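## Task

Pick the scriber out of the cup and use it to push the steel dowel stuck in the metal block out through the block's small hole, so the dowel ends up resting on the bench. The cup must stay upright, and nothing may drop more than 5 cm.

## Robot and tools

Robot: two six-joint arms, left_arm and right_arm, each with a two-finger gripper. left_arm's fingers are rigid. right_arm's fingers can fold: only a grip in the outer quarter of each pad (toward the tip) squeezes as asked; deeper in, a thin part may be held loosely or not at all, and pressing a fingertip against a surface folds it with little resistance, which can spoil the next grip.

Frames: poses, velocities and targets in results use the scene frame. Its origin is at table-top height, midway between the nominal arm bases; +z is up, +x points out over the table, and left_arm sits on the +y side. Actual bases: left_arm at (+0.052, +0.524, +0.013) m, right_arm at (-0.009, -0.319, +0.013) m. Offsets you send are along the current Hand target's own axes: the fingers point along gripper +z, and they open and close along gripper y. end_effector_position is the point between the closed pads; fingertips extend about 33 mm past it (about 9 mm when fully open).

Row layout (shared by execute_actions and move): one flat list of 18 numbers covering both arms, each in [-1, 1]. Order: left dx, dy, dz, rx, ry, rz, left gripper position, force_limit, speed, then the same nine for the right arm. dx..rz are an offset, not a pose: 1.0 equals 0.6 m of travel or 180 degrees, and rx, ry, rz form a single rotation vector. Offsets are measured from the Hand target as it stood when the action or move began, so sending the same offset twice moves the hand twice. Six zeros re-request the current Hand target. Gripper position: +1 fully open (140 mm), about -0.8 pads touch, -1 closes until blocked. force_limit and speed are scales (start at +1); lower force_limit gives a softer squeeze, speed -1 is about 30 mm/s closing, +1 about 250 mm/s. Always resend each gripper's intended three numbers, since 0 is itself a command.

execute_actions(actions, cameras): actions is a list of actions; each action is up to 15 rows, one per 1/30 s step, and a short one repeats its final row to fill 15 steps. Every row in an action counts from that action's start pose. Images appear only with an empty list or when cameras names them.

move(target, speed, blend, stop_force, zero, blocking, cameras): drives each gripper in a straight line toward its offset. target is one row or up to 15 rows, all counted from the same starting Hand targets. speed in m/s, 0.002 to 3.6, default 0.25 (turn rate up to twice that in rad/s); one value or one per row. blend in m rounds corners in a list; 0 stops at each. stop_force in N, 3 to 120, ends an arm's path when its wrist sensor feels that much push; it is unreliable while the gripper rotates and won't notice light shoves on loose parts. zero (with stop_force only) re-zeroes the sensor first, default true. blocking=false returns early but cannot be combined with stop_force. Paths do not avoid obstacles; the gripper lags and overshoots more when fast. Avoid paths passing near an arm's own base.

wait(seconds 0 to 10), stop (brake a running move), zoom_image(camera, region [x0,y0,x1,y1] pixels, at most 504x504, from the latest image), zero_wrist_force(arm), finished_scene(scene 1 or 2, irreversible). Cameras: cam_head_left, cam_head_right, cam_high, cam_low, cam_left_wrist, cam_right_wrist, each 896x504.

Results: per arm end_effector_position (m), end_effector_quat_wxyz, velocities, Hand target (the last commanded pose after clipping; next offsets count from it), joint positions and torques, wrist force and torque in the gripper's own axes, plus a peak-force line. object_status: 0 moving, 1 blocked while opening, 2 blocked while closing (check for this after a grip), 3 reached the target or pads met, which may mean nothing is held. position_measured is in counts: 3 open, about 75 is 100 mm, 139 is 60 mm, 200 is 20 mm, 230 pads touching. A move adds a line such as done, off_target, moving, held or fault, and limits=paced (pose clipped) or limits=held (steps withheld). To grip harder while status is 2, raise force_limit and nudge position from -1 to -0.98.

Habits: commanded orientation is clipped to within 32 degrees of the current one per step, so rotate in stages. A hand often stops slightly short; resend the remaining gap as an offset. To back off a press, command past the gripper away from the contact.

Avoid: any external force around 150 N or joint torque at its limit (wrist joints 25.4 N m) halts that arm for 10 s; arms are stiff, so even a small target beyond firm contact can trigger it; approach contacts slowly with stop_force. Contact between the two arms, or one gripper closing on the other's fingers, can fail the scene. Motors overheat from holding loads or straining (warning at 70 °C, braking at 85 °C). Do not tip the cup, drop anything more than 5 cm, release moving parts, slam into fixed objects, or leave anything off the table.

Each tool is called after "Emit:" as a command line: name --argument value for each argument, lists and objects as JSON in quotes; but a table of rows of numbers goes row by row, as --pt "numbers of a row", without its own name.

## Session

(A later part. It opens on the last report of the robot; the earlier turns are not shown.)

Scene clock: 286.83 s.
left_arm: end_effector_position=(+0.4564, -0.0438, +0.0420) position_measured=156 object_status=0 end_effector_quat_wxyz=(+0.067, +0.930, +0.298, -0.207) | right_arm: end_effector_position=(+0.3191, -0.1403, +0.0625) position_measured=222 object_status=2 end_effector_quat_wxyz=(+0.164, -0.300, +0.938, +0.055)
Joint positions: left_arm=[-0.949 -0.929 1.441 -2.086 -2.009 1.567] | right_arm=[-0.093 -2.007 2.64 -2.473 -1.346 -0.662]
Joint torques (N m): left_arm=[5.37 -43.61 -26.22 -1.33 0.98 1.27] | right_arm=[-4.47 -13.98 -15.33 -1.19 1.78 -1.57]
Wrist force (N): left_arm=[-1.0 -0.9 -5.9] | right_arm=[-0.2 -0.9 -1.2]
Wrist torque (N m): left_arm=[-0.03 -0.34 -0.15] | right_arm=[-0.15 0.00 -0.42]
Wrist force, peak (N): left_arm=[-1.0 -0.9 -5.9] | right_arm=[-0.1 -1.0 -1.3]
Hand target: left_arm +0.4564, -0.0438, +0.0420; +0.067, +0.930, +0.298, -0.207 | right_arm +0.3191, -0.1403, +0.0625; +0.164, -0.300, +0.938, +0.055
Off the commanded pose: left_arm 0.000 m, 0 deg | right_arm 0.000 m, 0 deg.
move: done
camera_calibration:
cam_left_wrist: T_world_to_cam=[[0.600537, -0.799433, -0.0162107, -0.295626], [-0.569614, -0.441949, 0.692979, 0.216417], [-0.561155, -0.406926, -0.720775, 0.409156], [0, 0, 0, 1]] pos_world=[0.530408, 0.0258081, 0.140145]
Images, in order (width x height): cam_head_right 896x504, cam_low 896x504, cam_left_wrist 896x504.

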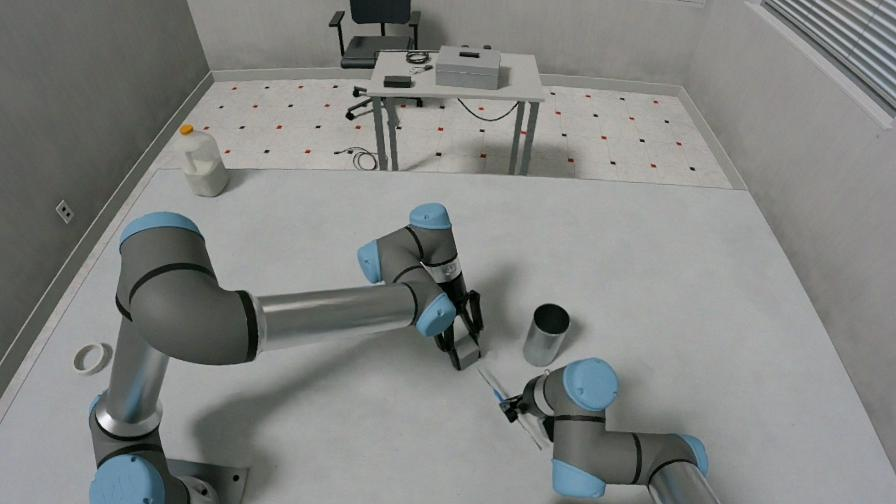

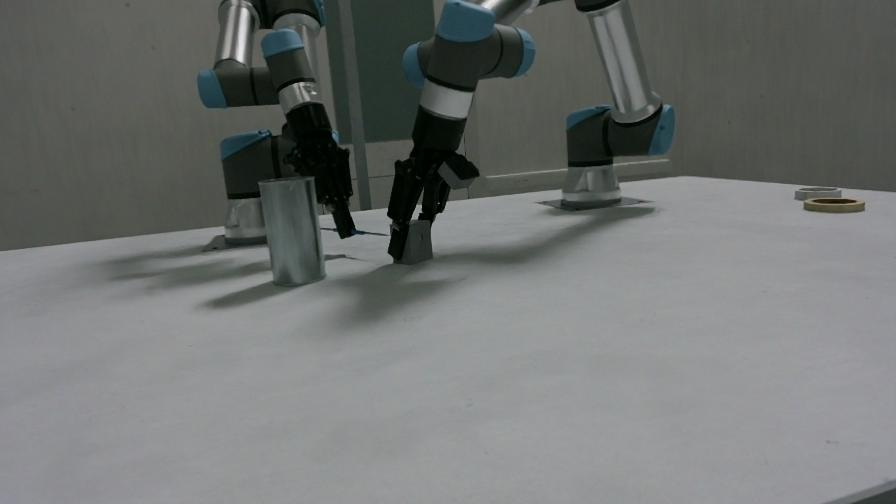

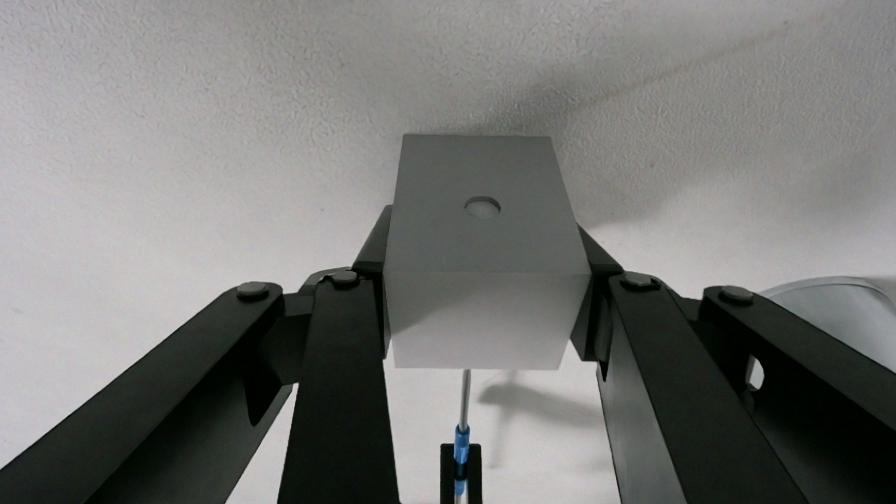

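Emit:
move --target '[0,0,0,0,0,0,-1,1,-1,-0.02277,0.00167,0.01058,0.00095,-0.0051,0.0026,-0.98,0.5,-1]' --speed 0.05 --cameras '["cam_left_wrist","cam_low","cam_head_right","cam_head_left"]'

Emit:
zoom_image --camera "cam_low" --region '[315, 190, 441, 280]'

Emit:
zoom_image --camera "cam_head_right" --region '[444, 332, 524, 412]'

Emit:
zoom_image --camera "cam_head_left" --region '[444, 332, 524, 412]'

Emit:
zoom_image --camera "cam_left_wrist" --region '[380, 190, 560, 480]'

Scene clock: 304.63 s.
left_arm: end_effector_position=(+0.4564, -0.0438, +0.0420) position_measured=156 object_status=2 end_effector_quat_wxyz=(+0.067, +0.930, +0.298, -0.207) | right_arm: end_effector_position=(+0.3307, -0.1308, +0.0612) position_measured=222 object_status=2 end_effector_quat_wxyz=(+0.172, -0.295, +0.938, +0.057)
Joint positions: left_arm=[-0.949 -0.929 1.441 -2.086 -2.009 1.567] | right_arm=[-0.06 -1.945 2.628 -2.545 -1.349 -0.618]
Joint torques (N m): left_arm=[-5.58 -43.01 -9.17 -1.25 0.82 0.94] | right_arm=[-6.88 -16.7 -14.12 -0.77 -1.53 -2.08]
Wrist force (N): left_arm=[-1.3 -1.1 -5.7] | right_arm=[0.0 -0.7 -1.1]
Wrist torque (N m): left_arm=[-0.08 -0.29 -0.14] | right_arm=[-0.11 -0.04 -0.34]
Wrist force, peak (N): left_arm=[-1.2 -1.1 -6.1] | right_arm=[0.1 -0.8 -1.6]
Hand target: left_arm +0.4564, -0.0438, +0.0420; +0.067, +0.930, +0.298, -0.207 | right_arm +0.3307, -0.1308, +0.0612; +0.172, -0.295, +0.938, +0.057
Off the commanded pose: left_arm 0.000 m, 0 deg | right_arm 0.000 m, 0 deg.
move: done
camera_calibration:
cam_left_wrist: T_world_to_cam=[[0.600537, -0.799433, -0.0162107, -0.295626], [-0.569614, -0.441949, 0.692979, 0.216417], [-0.561155, -0.406926, -0.720775, 0.409156], [0, 0, 0, 1]] pos_world=[0.530408, 0.0258081, 0.140145]
Images, in order (width x height): cam_head_left 896x504, cam_head_right 896x504, cam_low 896x504, cam_left_wrist 896x504.

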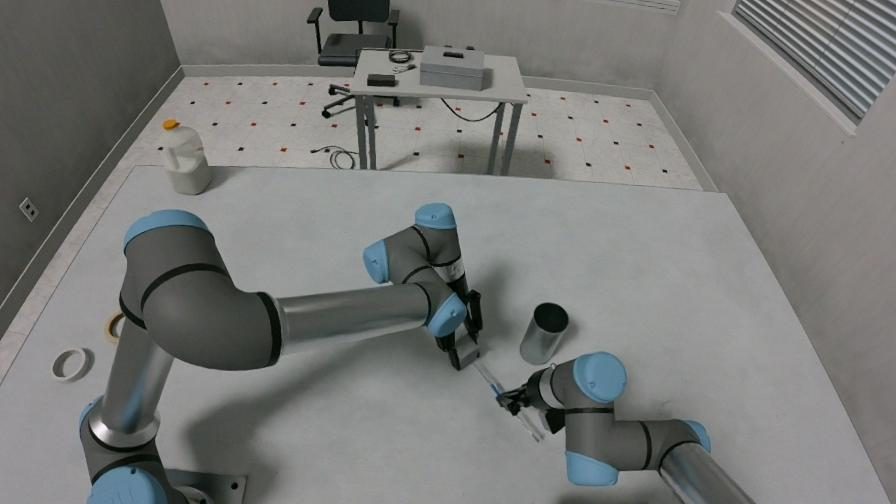

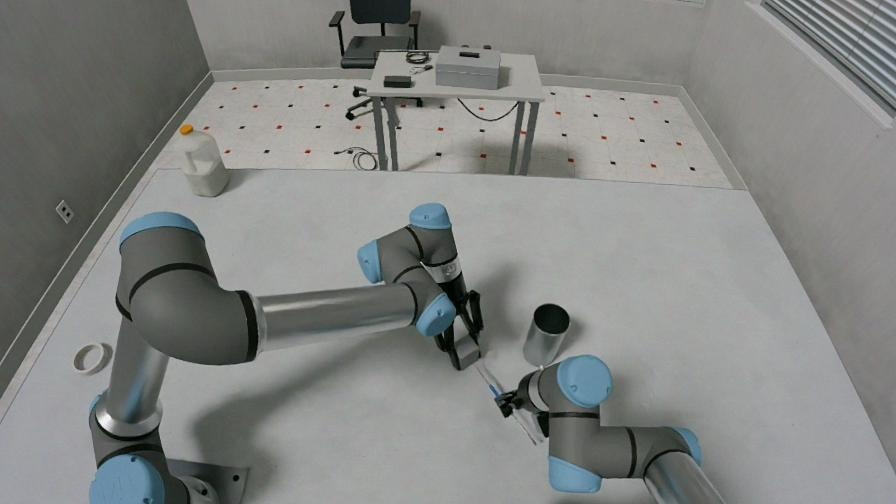

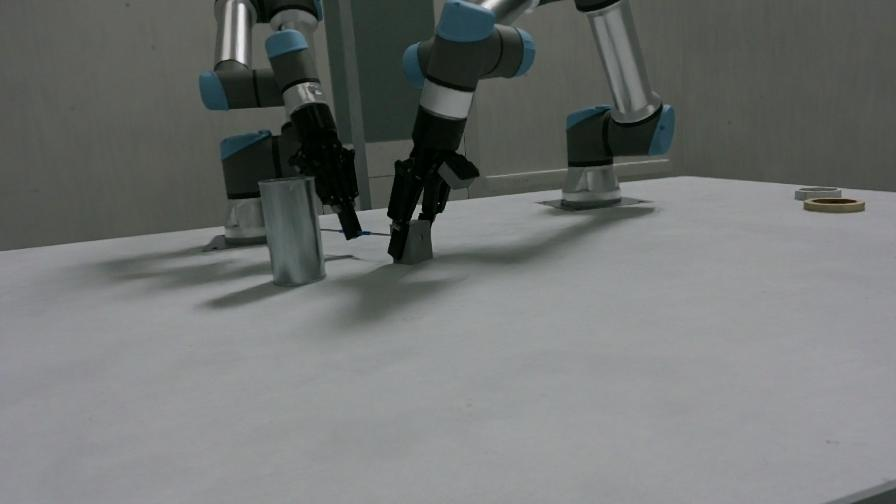

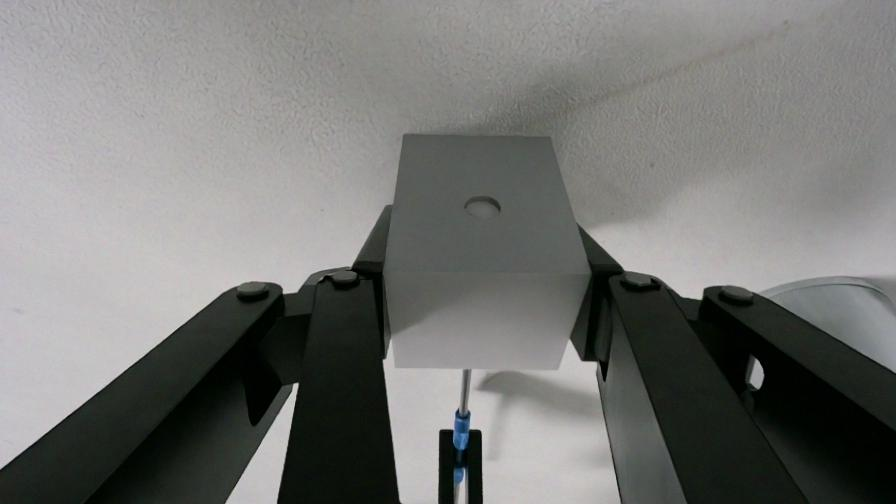

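Scaled by 4.000 from the camera's 896x504 image, which has a finer 1280x720 frame.

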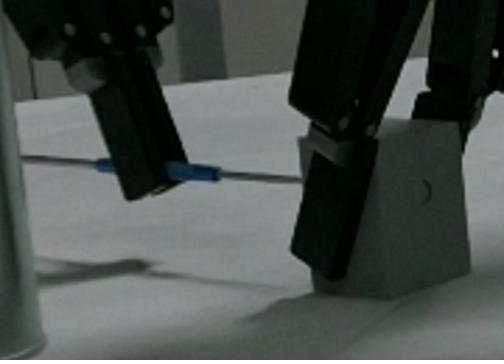

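Scaled by 6.300 from the camera's 896x504 image, which has a finer 1280x720 frame.

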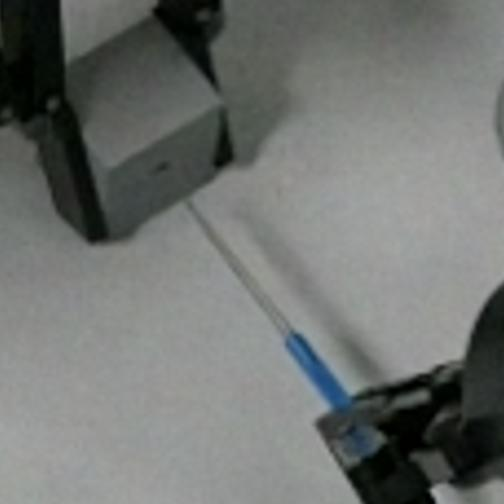

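Scaled by 6.300 from the camera's 896x504 image, which has a finer 1280x720 frame.

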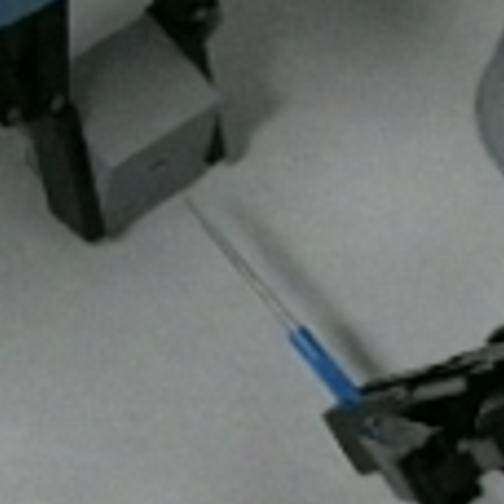

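Scaled by 1.738 from the camera's 896x504 image, which has a finer 1280x720 frame.

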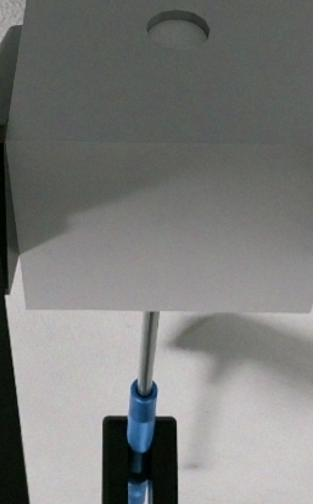

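Emit:
move --target '[0,0,0,0,0,0,-1,1,-1,-0.0389,0.0009,0.01485,0,0,0,-0.98,0.5,-1]' --speed 0.02 --stop_force 6 --cameras '["cam_left_wrist","cam_low","cam_head_right","cam_head_left"]'

Emit:
zoom_image --camera "cam_low" --region '[315, 190, 441, 280]'

Emit:
zoom_image --camera "cam_head_right" --region '[444, 332, 524, 412]'

Emit:
zoom_image --camera "cam_left_wrist" --region '[380, 190, 560, 480]'

Scene clock: 311.47 s.
left_arm: end_effector_position=(+0.4564, -0.0438, +0.0420) position_measured=156 object_status=2 end_effector_quat_wxyz=(+0.067, +0.930, +0.298, -0.207) | right_arm: end_effector_position=(+0.3508, -0.1160, +0.0612) position_measured=222 object_status=2 end_effector_quat_wxyz=(+0.172, -0.295, +0.938, +0.057)
Joint positions: left_arm=[-0.949 -0.929 1.441 -2.086 -2.009 1.567] | right_arm=[-0.002 -1.844 2.577 -2.607 -1.366 -0.561]
Joint torques (N m): left_arm=[-5.61 -43.3 -8.94 -1.36 0.96 0.51] | right_arm=[-7.47 -20.1 -13.97 -0.98 2.02 -2.31]
Wrist force (N): left_arm=[-1.3 -0.8 -5.8] | right_arm=[-0.4 -0.9 -1.2]
Wrist torque (N m): left_arm=[-0.02 -0.29 -0.15] | right_arm=[-0.16 0.03 -0.39]
Wrist force, peak (N): left_arm=[-1.5 -0.8 -6.1] | right_arm=[-0.5 -1.0 -1.4]
Hand target: left_arm +0.4564, -0.0438, +0.0420; +0.067, +0.930, +0.298, -0.207 | right_arm +0.3508, -0.1160, +0.0612; +0.172, -0.295, +0.938, +0.057
Off the commanded pose: left_arm 0.000 m, 0 deg | right_arm 0.000 m, 0 deg.
move: done
camera_calibration:
cam_left_wrist: T_world_to_cam=[[0.600537, -0.799433, -0.0162107, -0.295626], [-0.569614, -0.441949, 0.692979, 0.216417], [-0.561155, -0.406926, -0.720775, 0.409156], [0, 0, 0, 1]] pos_world=[0.530408, 0.0258081, 0.140145]
Images, in order (width x height): cam_head_left 896x504, cam_head_right 896x504, cam_low 896x504, cam_left_wrist 896x504.

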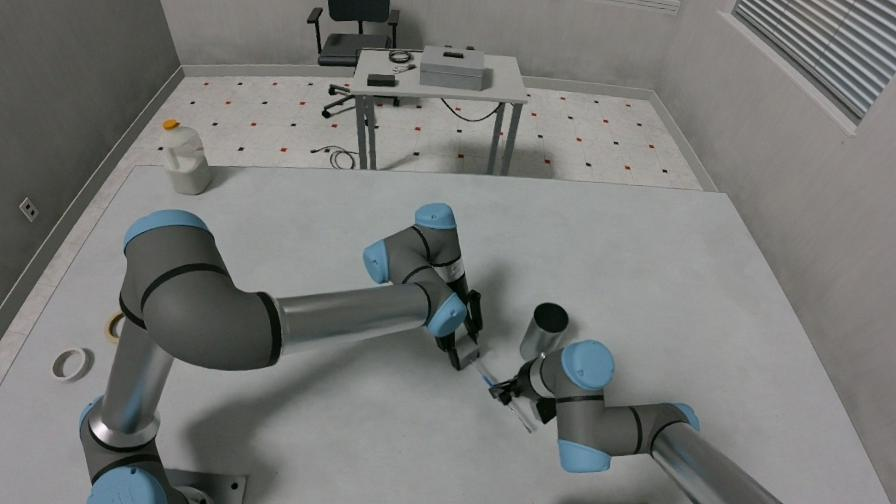

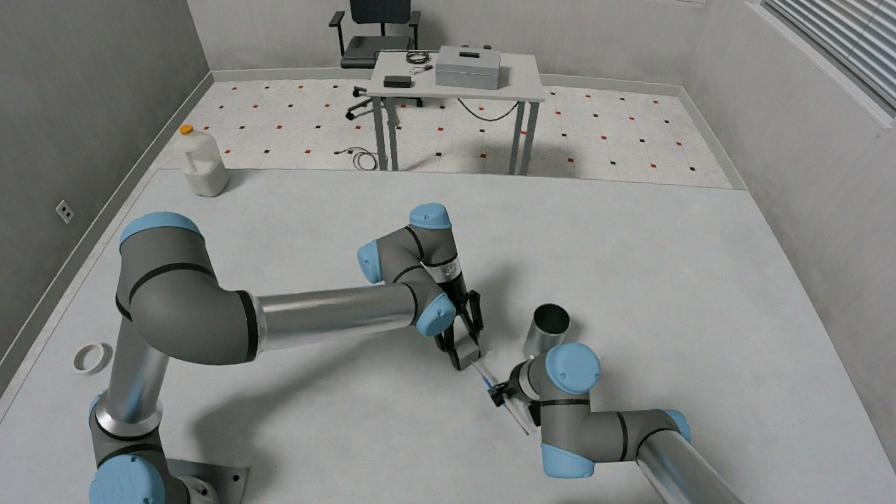

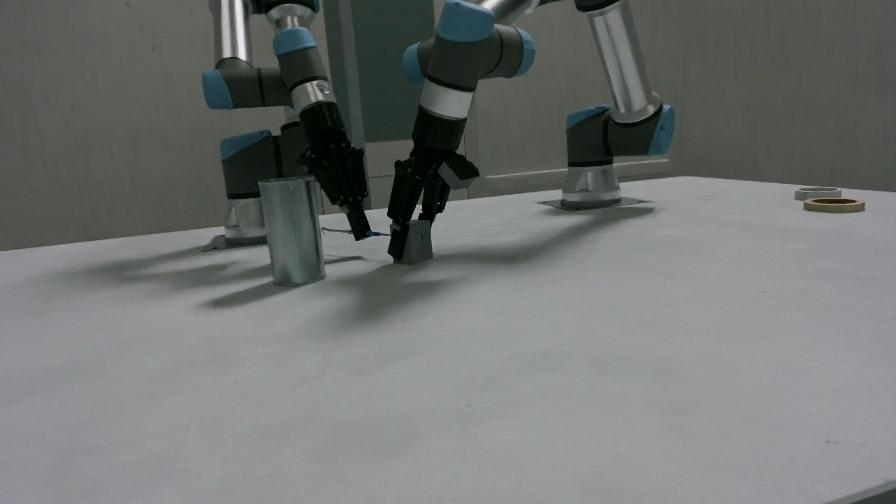

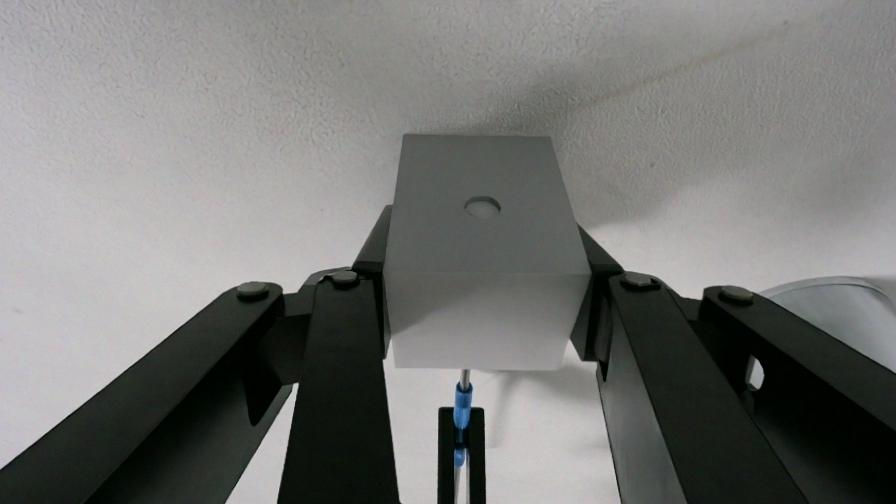

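Scaled by 4.000 from the camera's 896x504 image, which has a finer 1280x720 frame.

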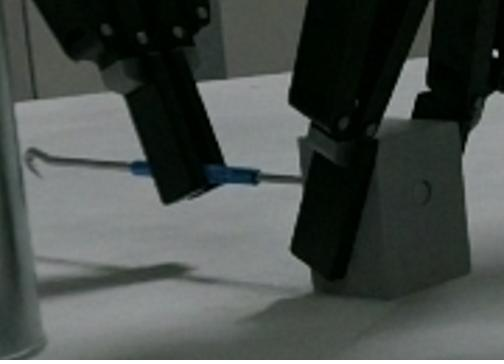

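Scaled by 6.300 from the camera's 896x504 image, which has a finer 1280x720 frame.

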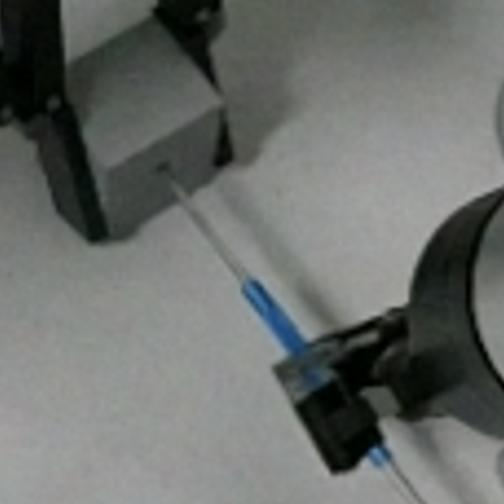

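Scaled by 1.738 from the camera's 896x504 image, which has a finer 1280x720 frame.

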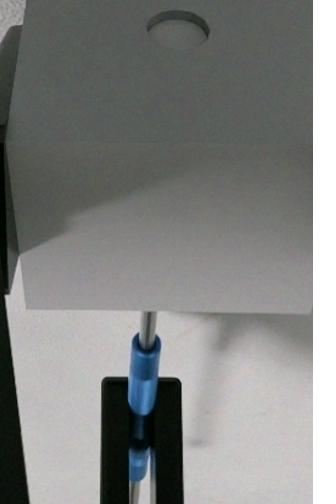

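Emit:
move --target '[0,0,0,0,0,0,-1,1,-1,-0.03113,0.00031,0.01188,0,0,0,-0.98,0.5,-1]' --speed 0.02 --stop_force 10 --cameras '["cam_left_wrist","cam_low","cam_head_right"]'

Emit:
zoom_image --camera "cam_head_right" --region '[444, 332, 524, 412]'

Emit:
zoom_image --camera "cam_left_wrist" --region '[380, 130, 600, 460]'

Scene clock: 315.73 s.
left_arm: end_effector_position=(+0.4564, -0.0438, +0.0420) position_measured=156 object_status=2 end_effector_quat_wxyz=(+0.067, +0.930, +0.298, -0.207) | right_arm: end_effector_position=(+0.3671, -0.1044, +0.0612) position_measured=222 object_status=2 end_effector_quat_wxyz=(+0.172, -0.295, +0.938, +0.057)
Joint positions: left_arm=[-0.949 -0.929 1.441 -2.086 -2.009 1.567] | right_arm=[0.037 -1.773 2.533 -2.642 -1.377 -0.523]
Joint torques (N m): left_arm=[-5.23 -43.16 -8.73 -1.25 0.8 0.14] | right_arm=[-6.07 -22.97 -13.03 -0.79 1.99 -2.22]
Wrist force (N): left_arm=[-0.7 -0.9 -4.5] | right_arm=[-0.3 -1.0 -1.1]
Wrist torque (N m): left_arm=[-0.01 -0.39 -0.17] | right_arm=[-0.17 -0.01 -0.39]
Wrist force, peak (N): left_arm=[0.5 -1.1 -7.1] | right_arm=[7.2 -0.5 -5.0]
Hand target: left_arm +0.4564, -0.0438, +0.0420; +0.067, +0.930, +0.298, -0.207 | right_arm +0.3671, -0.1044, +0.0612; +0.172, -0.295, +0.938, +0.057
Off the commanded pose: left_arm 0.000 m, 0 deg | right_arm 0.000 m, 0 deg.
move: done
camera_calibration:
cam_left_wrist: T_world_to_cam=[[0.600537, -0.799433, -0.0162107, -0.295626], [-0.569614, -0.441949, 0.692979, 0.216417], [-0.561155, -0.406926, -0.720775, 0.409156], [0, 0, 0, 1]] pos_world=[0.530408, 0.0258081, 0.140145]
Images, in order (width x height): cam_head_right 896x504, cam_low 896x504, cam_left_wrist 896x504.

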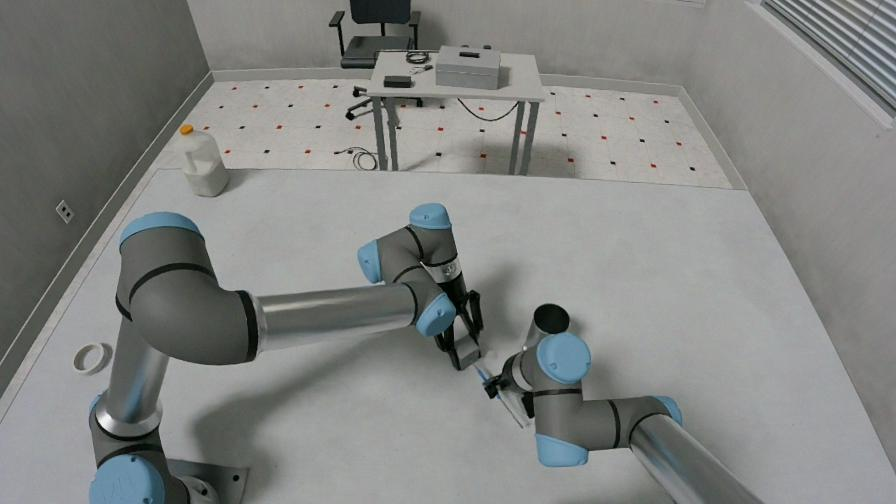

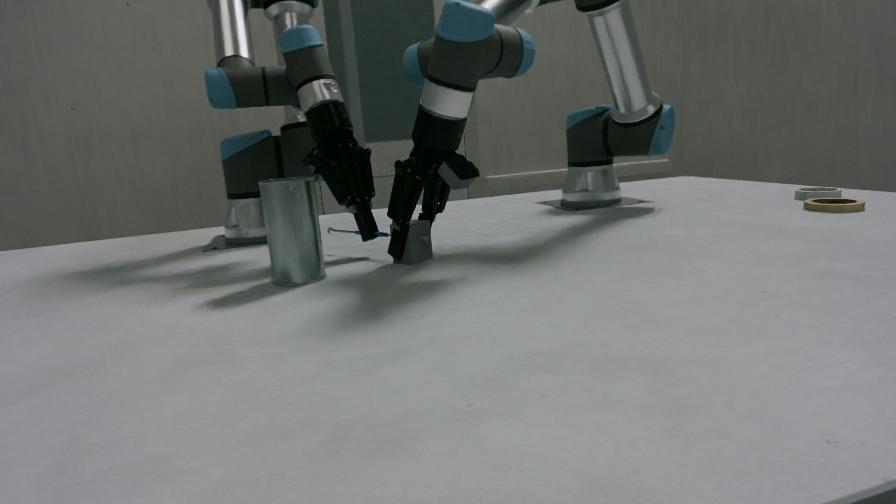

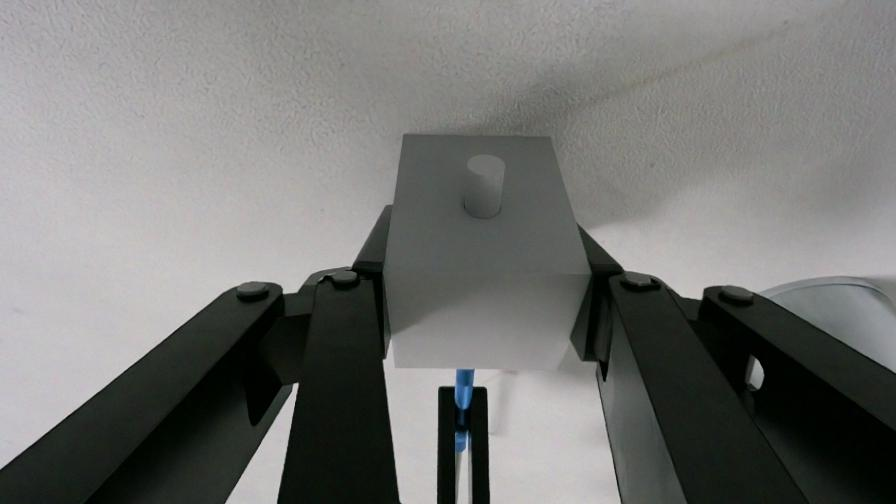

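Scaled by 6.300 from the camera's 896x504 image, which has a finer 1280x720 frame.

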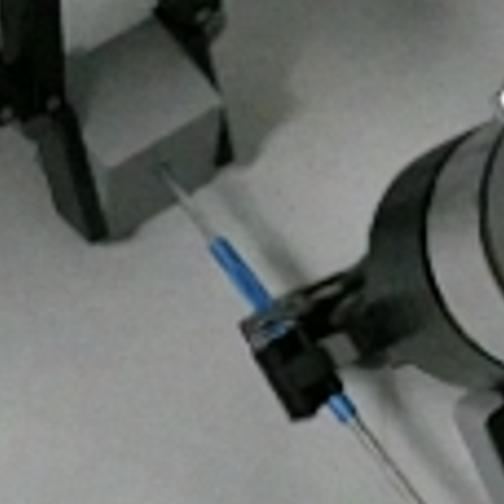

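Scaled by 1.527 from the camera's 896x504 image, which has a finer 1280x720 frame.

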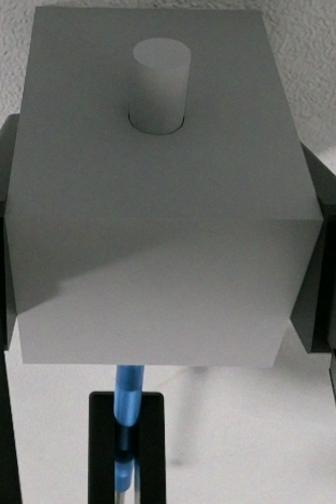

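Emit:
move --target '[0,0,0,0,0,0,-1,1,-1,-0.03424,0.00034,0.01306,0,0,0,-0.98,0.5,-1]' --speed 0.02 --stop_force 25 --cameras '["cam_left_wrist","cam_low","cam_head_right"]'

Emit:
zoom_image --camera "cam_head_right" --region '[434, 312, 534, 412]'

Emit:
zoom_image --camera "cam_left_wrist" --region '[380, 80, 600, 410]'

Emit:
zoom_image --camera "cam_low" --region '[340, 190, 466, 280]'

Scene clock: 319.53 s.
left_arm: end_effector_position=(+0.4564, -0.0438, +0.0420) position_measured=156 object_status=2 end_effector_quat_wxyz=(+0.067, +0.930, +0.298, -0.207) | right_arm: end_effector_position=(+0.3850, -0.0916, +0.0612) position_measured=222 object_status=2 end_effector_quat_wxyz=(+0.172, -0.295, +0.938, +0.057)
Joint positions: left_arm=[-0.949 -0.929 1.441 -2.086 -2.009 1.567] | right_arm=[0.075 -1.703 2.483 -2.669 -1.389 -0.487]
Joint torques (N m): left_arm=[-5.61 -43.4 -8.9 -1.24 0.78 -0.17] | right_arm=[-6.72 -24.78 -13.25 -0.75 1.87 -2.24]
Wrist force (N): left_arm=[-1.0 -1.0 -4.7] | right_arm=[-0.1 -1.0 -1.0]
Wrist torque (N m): left_arm=[-0.04 -0.34 -0.17] | right_arm=[-0.17 -0.04 -0.39]
Wrist force, peak (N): left_arm=[-1.3 -1.0 -5.0] | right_arm=[1.0 -0.3 -2.3]
Hand target: left_arm +0.4564, -0.0438, +0.0420; +0.067, +0.930, +0.298, -0.207 | right_arm +0.3850, -0.0916, +0.0612; +0.172, -0.295, +0.938, +0.057
Off the commanded pose: left_arm 0.000 m, 0 deg | right_arm 0.000 m, 0 deg.
move: done
camera_calibration:
cam_left_wrist: T_world_to_cam=[[0.600537, -0.799433, -0.0162107, -0.295626], [-0.569614, -0.441949, 0.692979, 0.216417], [-0.561155, -0.406926, -0.720775, 0.409156], [0, 0, 0, 1]] pos_world=[0.530408, 0.0258081, 0.140145]
Images, in order (width x height): cam_head_right 896x504, cam_low 896x504, cam_left_wrist 896x504.

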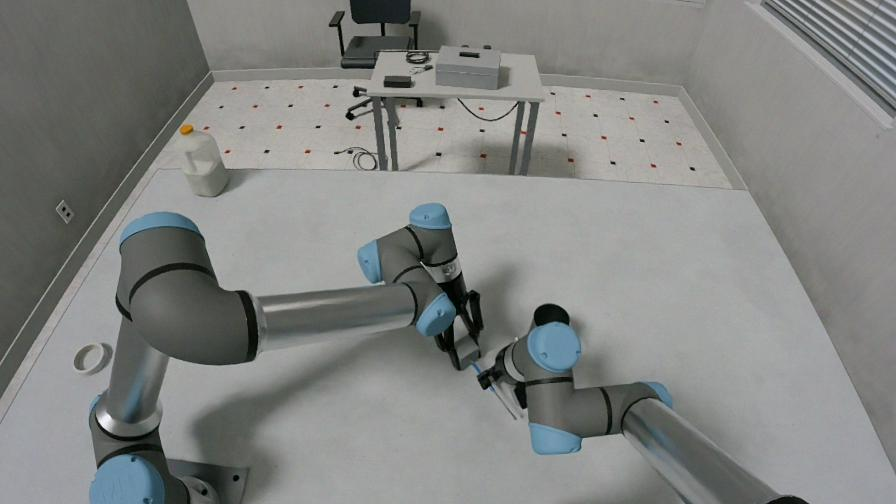

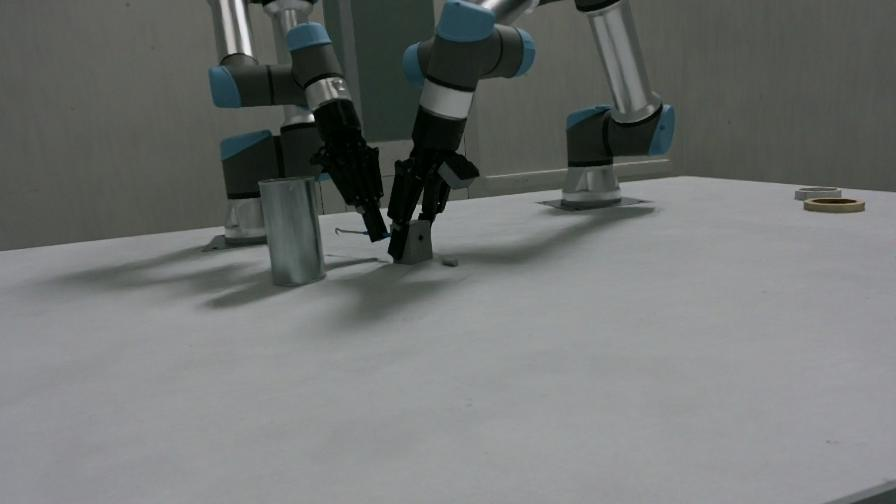

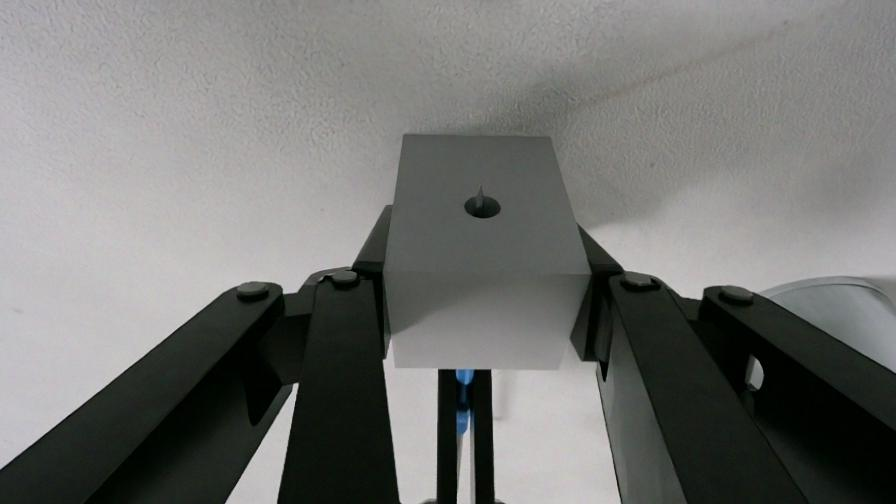

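Scaled by 5.040 from the camera's 896x504 image, which has a finer 1280x720 frame.

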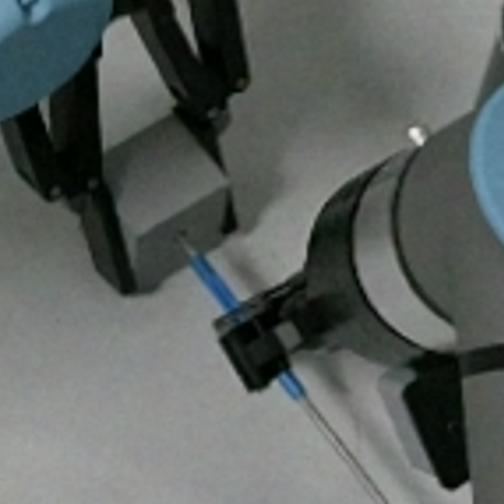

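Scaled by 1.527 from the camera's 896x504 image, which has a finer 1280x720 frame.

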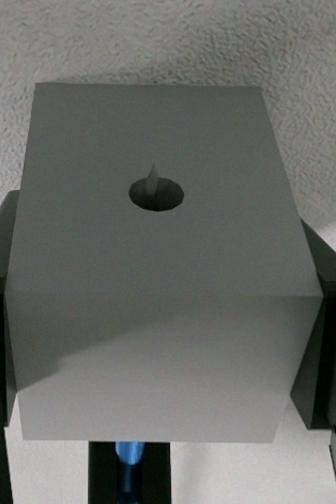

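Scaled by 4.000 from the camera's 896x504 image, which has a finer 1280x720 frame.

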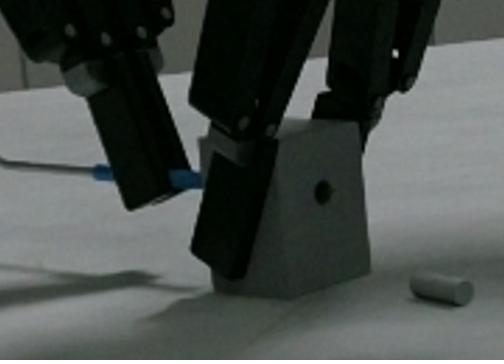

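Emit:
move --pt "0 0 0 0 0 0 -1 1 -1 0.1167 -0.0012 -0.0445 0 0 0 -0.98 0.5 -1" --pt "0 0 0 0 0 0 0.2 1 -0.4 0.1167 -0.0012 -0.0445 0 0 0 -0.98 0.5 -1" --pt "0 0 -0.2 0 0 0 0.2 1 -0.4 0.1274 -0.0013 -0.0165 0 0 0 -0.98 0.5 -1" --speed '[0.1,0.1,0.15]' --cameras '["cam_left_wrist","cam_low","cam_head_right"]'

Emit:
zoom_image --camera "cam_low" --region '[300, 190, 480, 290]'

Scene clock: 327.13 s.
left_arm: end_effector_position=(+0.4978, -0.0140, +0.1506) position_measured=104 object_status=3 end_effector_quat_wxyz=(+0.067, +0.930, +0.298, -0.207) | right_arm: end_effector_position=(+0.3240, -0.1352, +0.0431) position_measured=222 object_status=2 end_effector_quat_wxyz=(+0.172, -0.295, +0.938, +0.057)
Joint positions: left_arm=[-0.877 -1.005 1.259 -1.794 -2.008 1.647] | right_arm=[-0.079 -1.922 2.677 -2.613 -1.343 -0.637]
Joint torques (N m): left_arm=[-9.24 -48.33 -21.71 -1.28 0.23 -2.1] | right_arm=[7.08 -15.91 -27.69 -1.03 0.05 2.43]
Wrist force (N): left_arm=[0.8 0.2 0.0] | right_arm=[-0.3 -0.8 -1.3]
Wrist torque (N m): left_arm=[0.03 -0.46 -0.25] | right_arm=[-0.12 0.01 -0.44]
Wrist force, peak (N): left_arm=[-1.2 -0.8 -5.0] | right_arm=[1.4 -0.6 -1.4]
Hand target: left_arm +0.4977, -0.0140, +0.1507; +0.067, +0.930, +0.298, -0.207 | right_arm +0.3240, -0.1352, +0.0432; +0.172, -0.295, +0.938, +0.057
Off the commanded pose: left_arm 0.000 m, 0 deg | right_arm 0.000 m, 0 deg.
move: done
camera_calibration:
cam_left_wrist: T_world_to_cam=[[0.600628, -0.799364, -0.0162096, -0.294901], [-0.569541, -0.441996, 0.69301, 0.177807], [-0.561132, -0.407009, -0.720746, 0.522718], [0, 0, 0, 1]] pos_world=[0.571708, 0.0556076, 0.248745]
Images, in order (width x height): cam_head_right 896x504, cam_low 896x504, cam_left_wrist 896x504.

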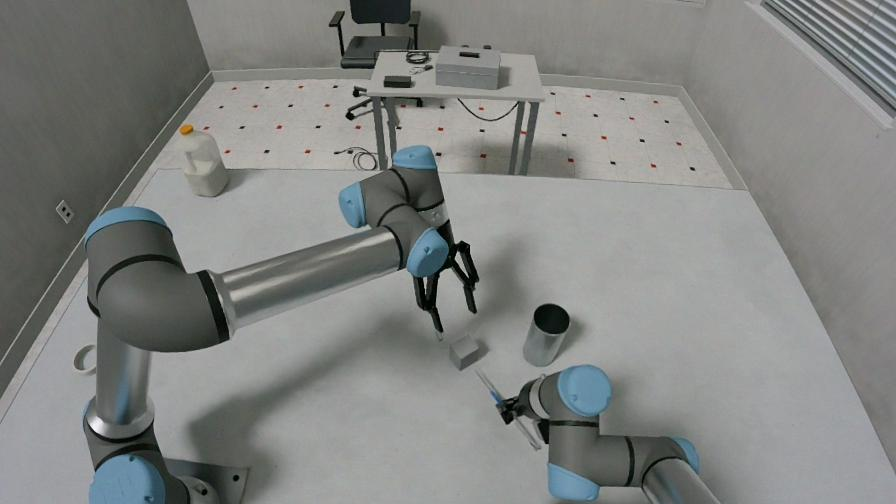

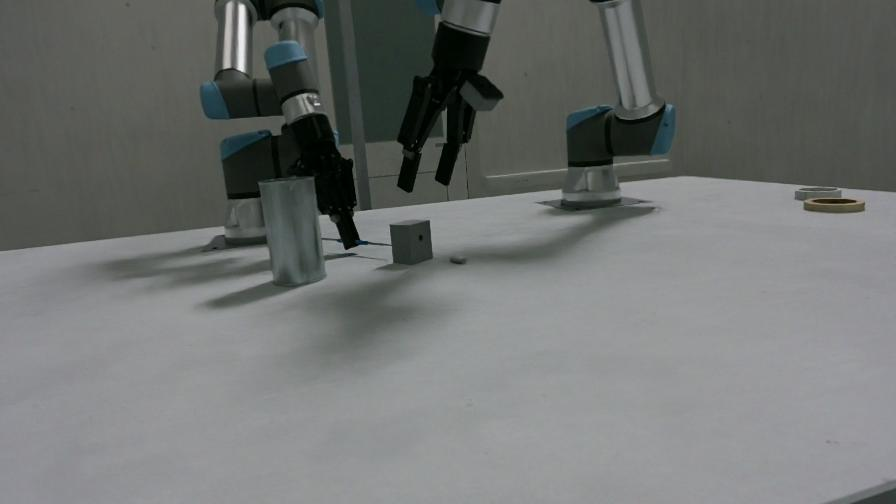

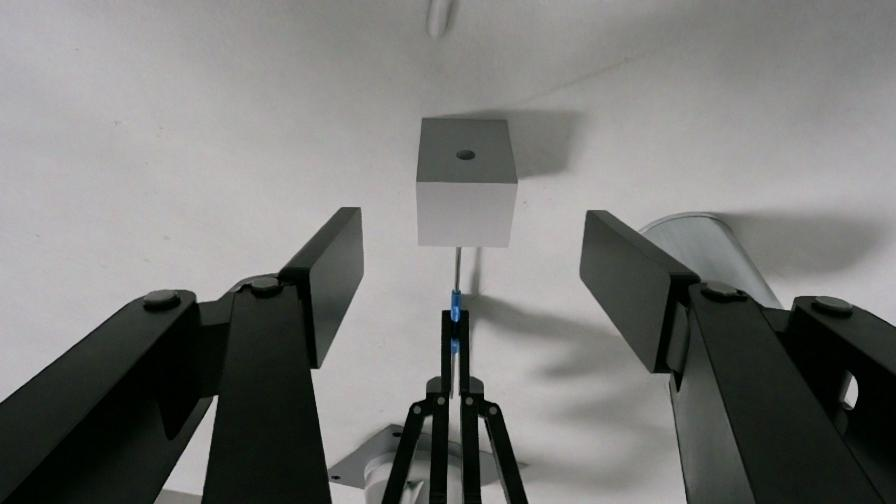

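Scaled by 2.800 from the camera's 896x504 image, which has a finer 1280x720 frame.

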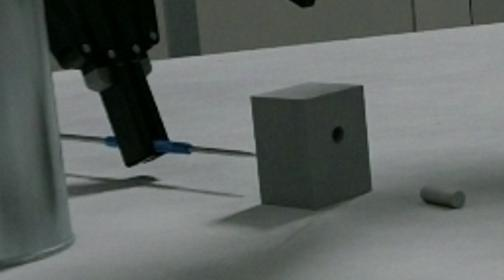

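Emit:
move --target '[0,0,0,0,0,0,0.2,1,-0.4,0.0083,-0.0001,0.0218,0,0,0,-0.98,0.5,-1]' --speed 0.015 --stop_force 3.5 --cameras '["cam_left_wrist","cam_low"]'

Emit:
zoom_image --camera "cam_low" --region '[300, 190, 480, 290]'

Scene clock: 331.13 s.
left_arm: end_effector_position=(+0.4977, -0.0140, +0.1507) position_measured=104 object_status=3 end_effector_quat_wxyz=(+0.067, +0.930, +0.298, -0.207) | right_arm: end_effector_position=(+0.3240, -0.1352, +0.0350) position_measured=222 object_status=2 end_effector_quat_wxyz=(+0.172, -0.295, +0.938, +0.057)
Joint positions: left_arm=[-0.877 -1.005 1.259 -1.794 -2.008 1.647] | right_arm=[-0.079 -1.892 2.691 -2.657 -1.343 -0.637]
Joint torques (N m): left_arm=[-10.17 -51.25 -34.1 -1.16 -2.51 -2.06] | right_arm=[2.27 -12.42 -25.46 -5.26 -0.8 0.47]
Wrist force (N): left_arm=[0.7 0.3 -0.1] | right_arm=[-0.5 -1.2 -2.0]
Wrist torque (N m): left_arm=[0.05 -0.45 -0.25] | right_arm=[-0.12 -0.06 -0.45]
Wrist force, peak (N): left_arm=[1.0 0.0 -0.6] | right_arm=[5.7 8.0 -52.2]
Hand target: left_arm +0.4977, -0.0140, +0.1507; +0.067, +0.930, +0.298, -0.207 | right_arm +0.3240, -0.1352, +0.0350; +0.172, -0.295, +0.938, +0.057 (not the last commanded pose)
Off the commanded pose: left_arm 0.000 m, 0 deg | right_arm 0.006 m, 0 deg.
move: contact (right_arm)
camera_calibration:
cam_left_wrist: T_world_to_cam=[[0.600537, -0.799433, -0.0162107, -0.294843], [-0.569614, -0.441949, 0.692979, 0.177785], [-0.561155, -0.406926, -0.720775, 0.522806], [0, 0, 0, 1]] pos_world=[0.571708, 0.0556081, 0.248845]
Images, in order (width x height): cam_low 896x504, cam_left_wrist 896x504.

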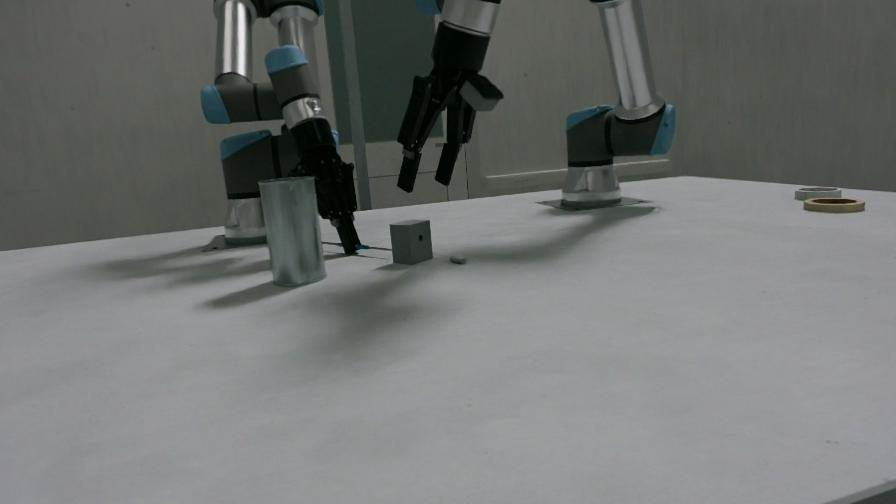

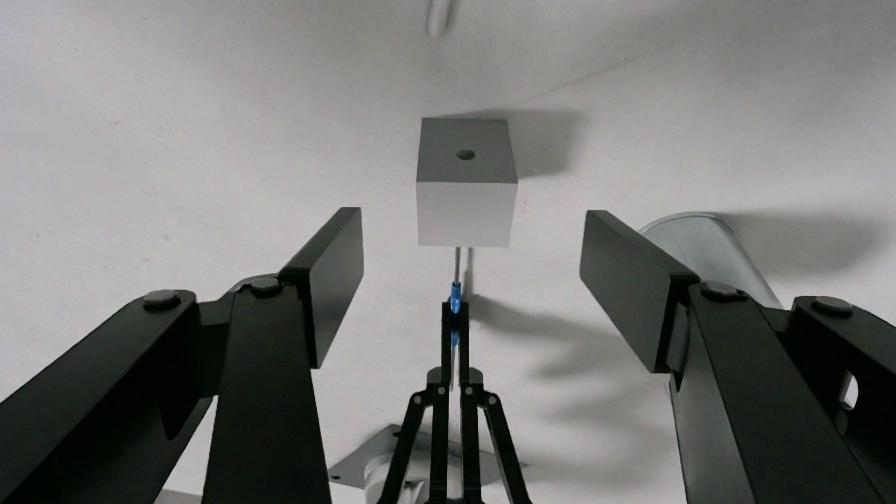

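Scaled by 2.800 from the camera's 896x504 image, which has a finer 1280x720 frame.

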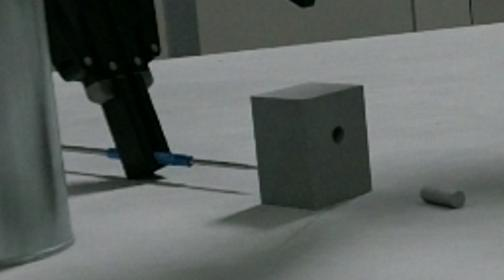

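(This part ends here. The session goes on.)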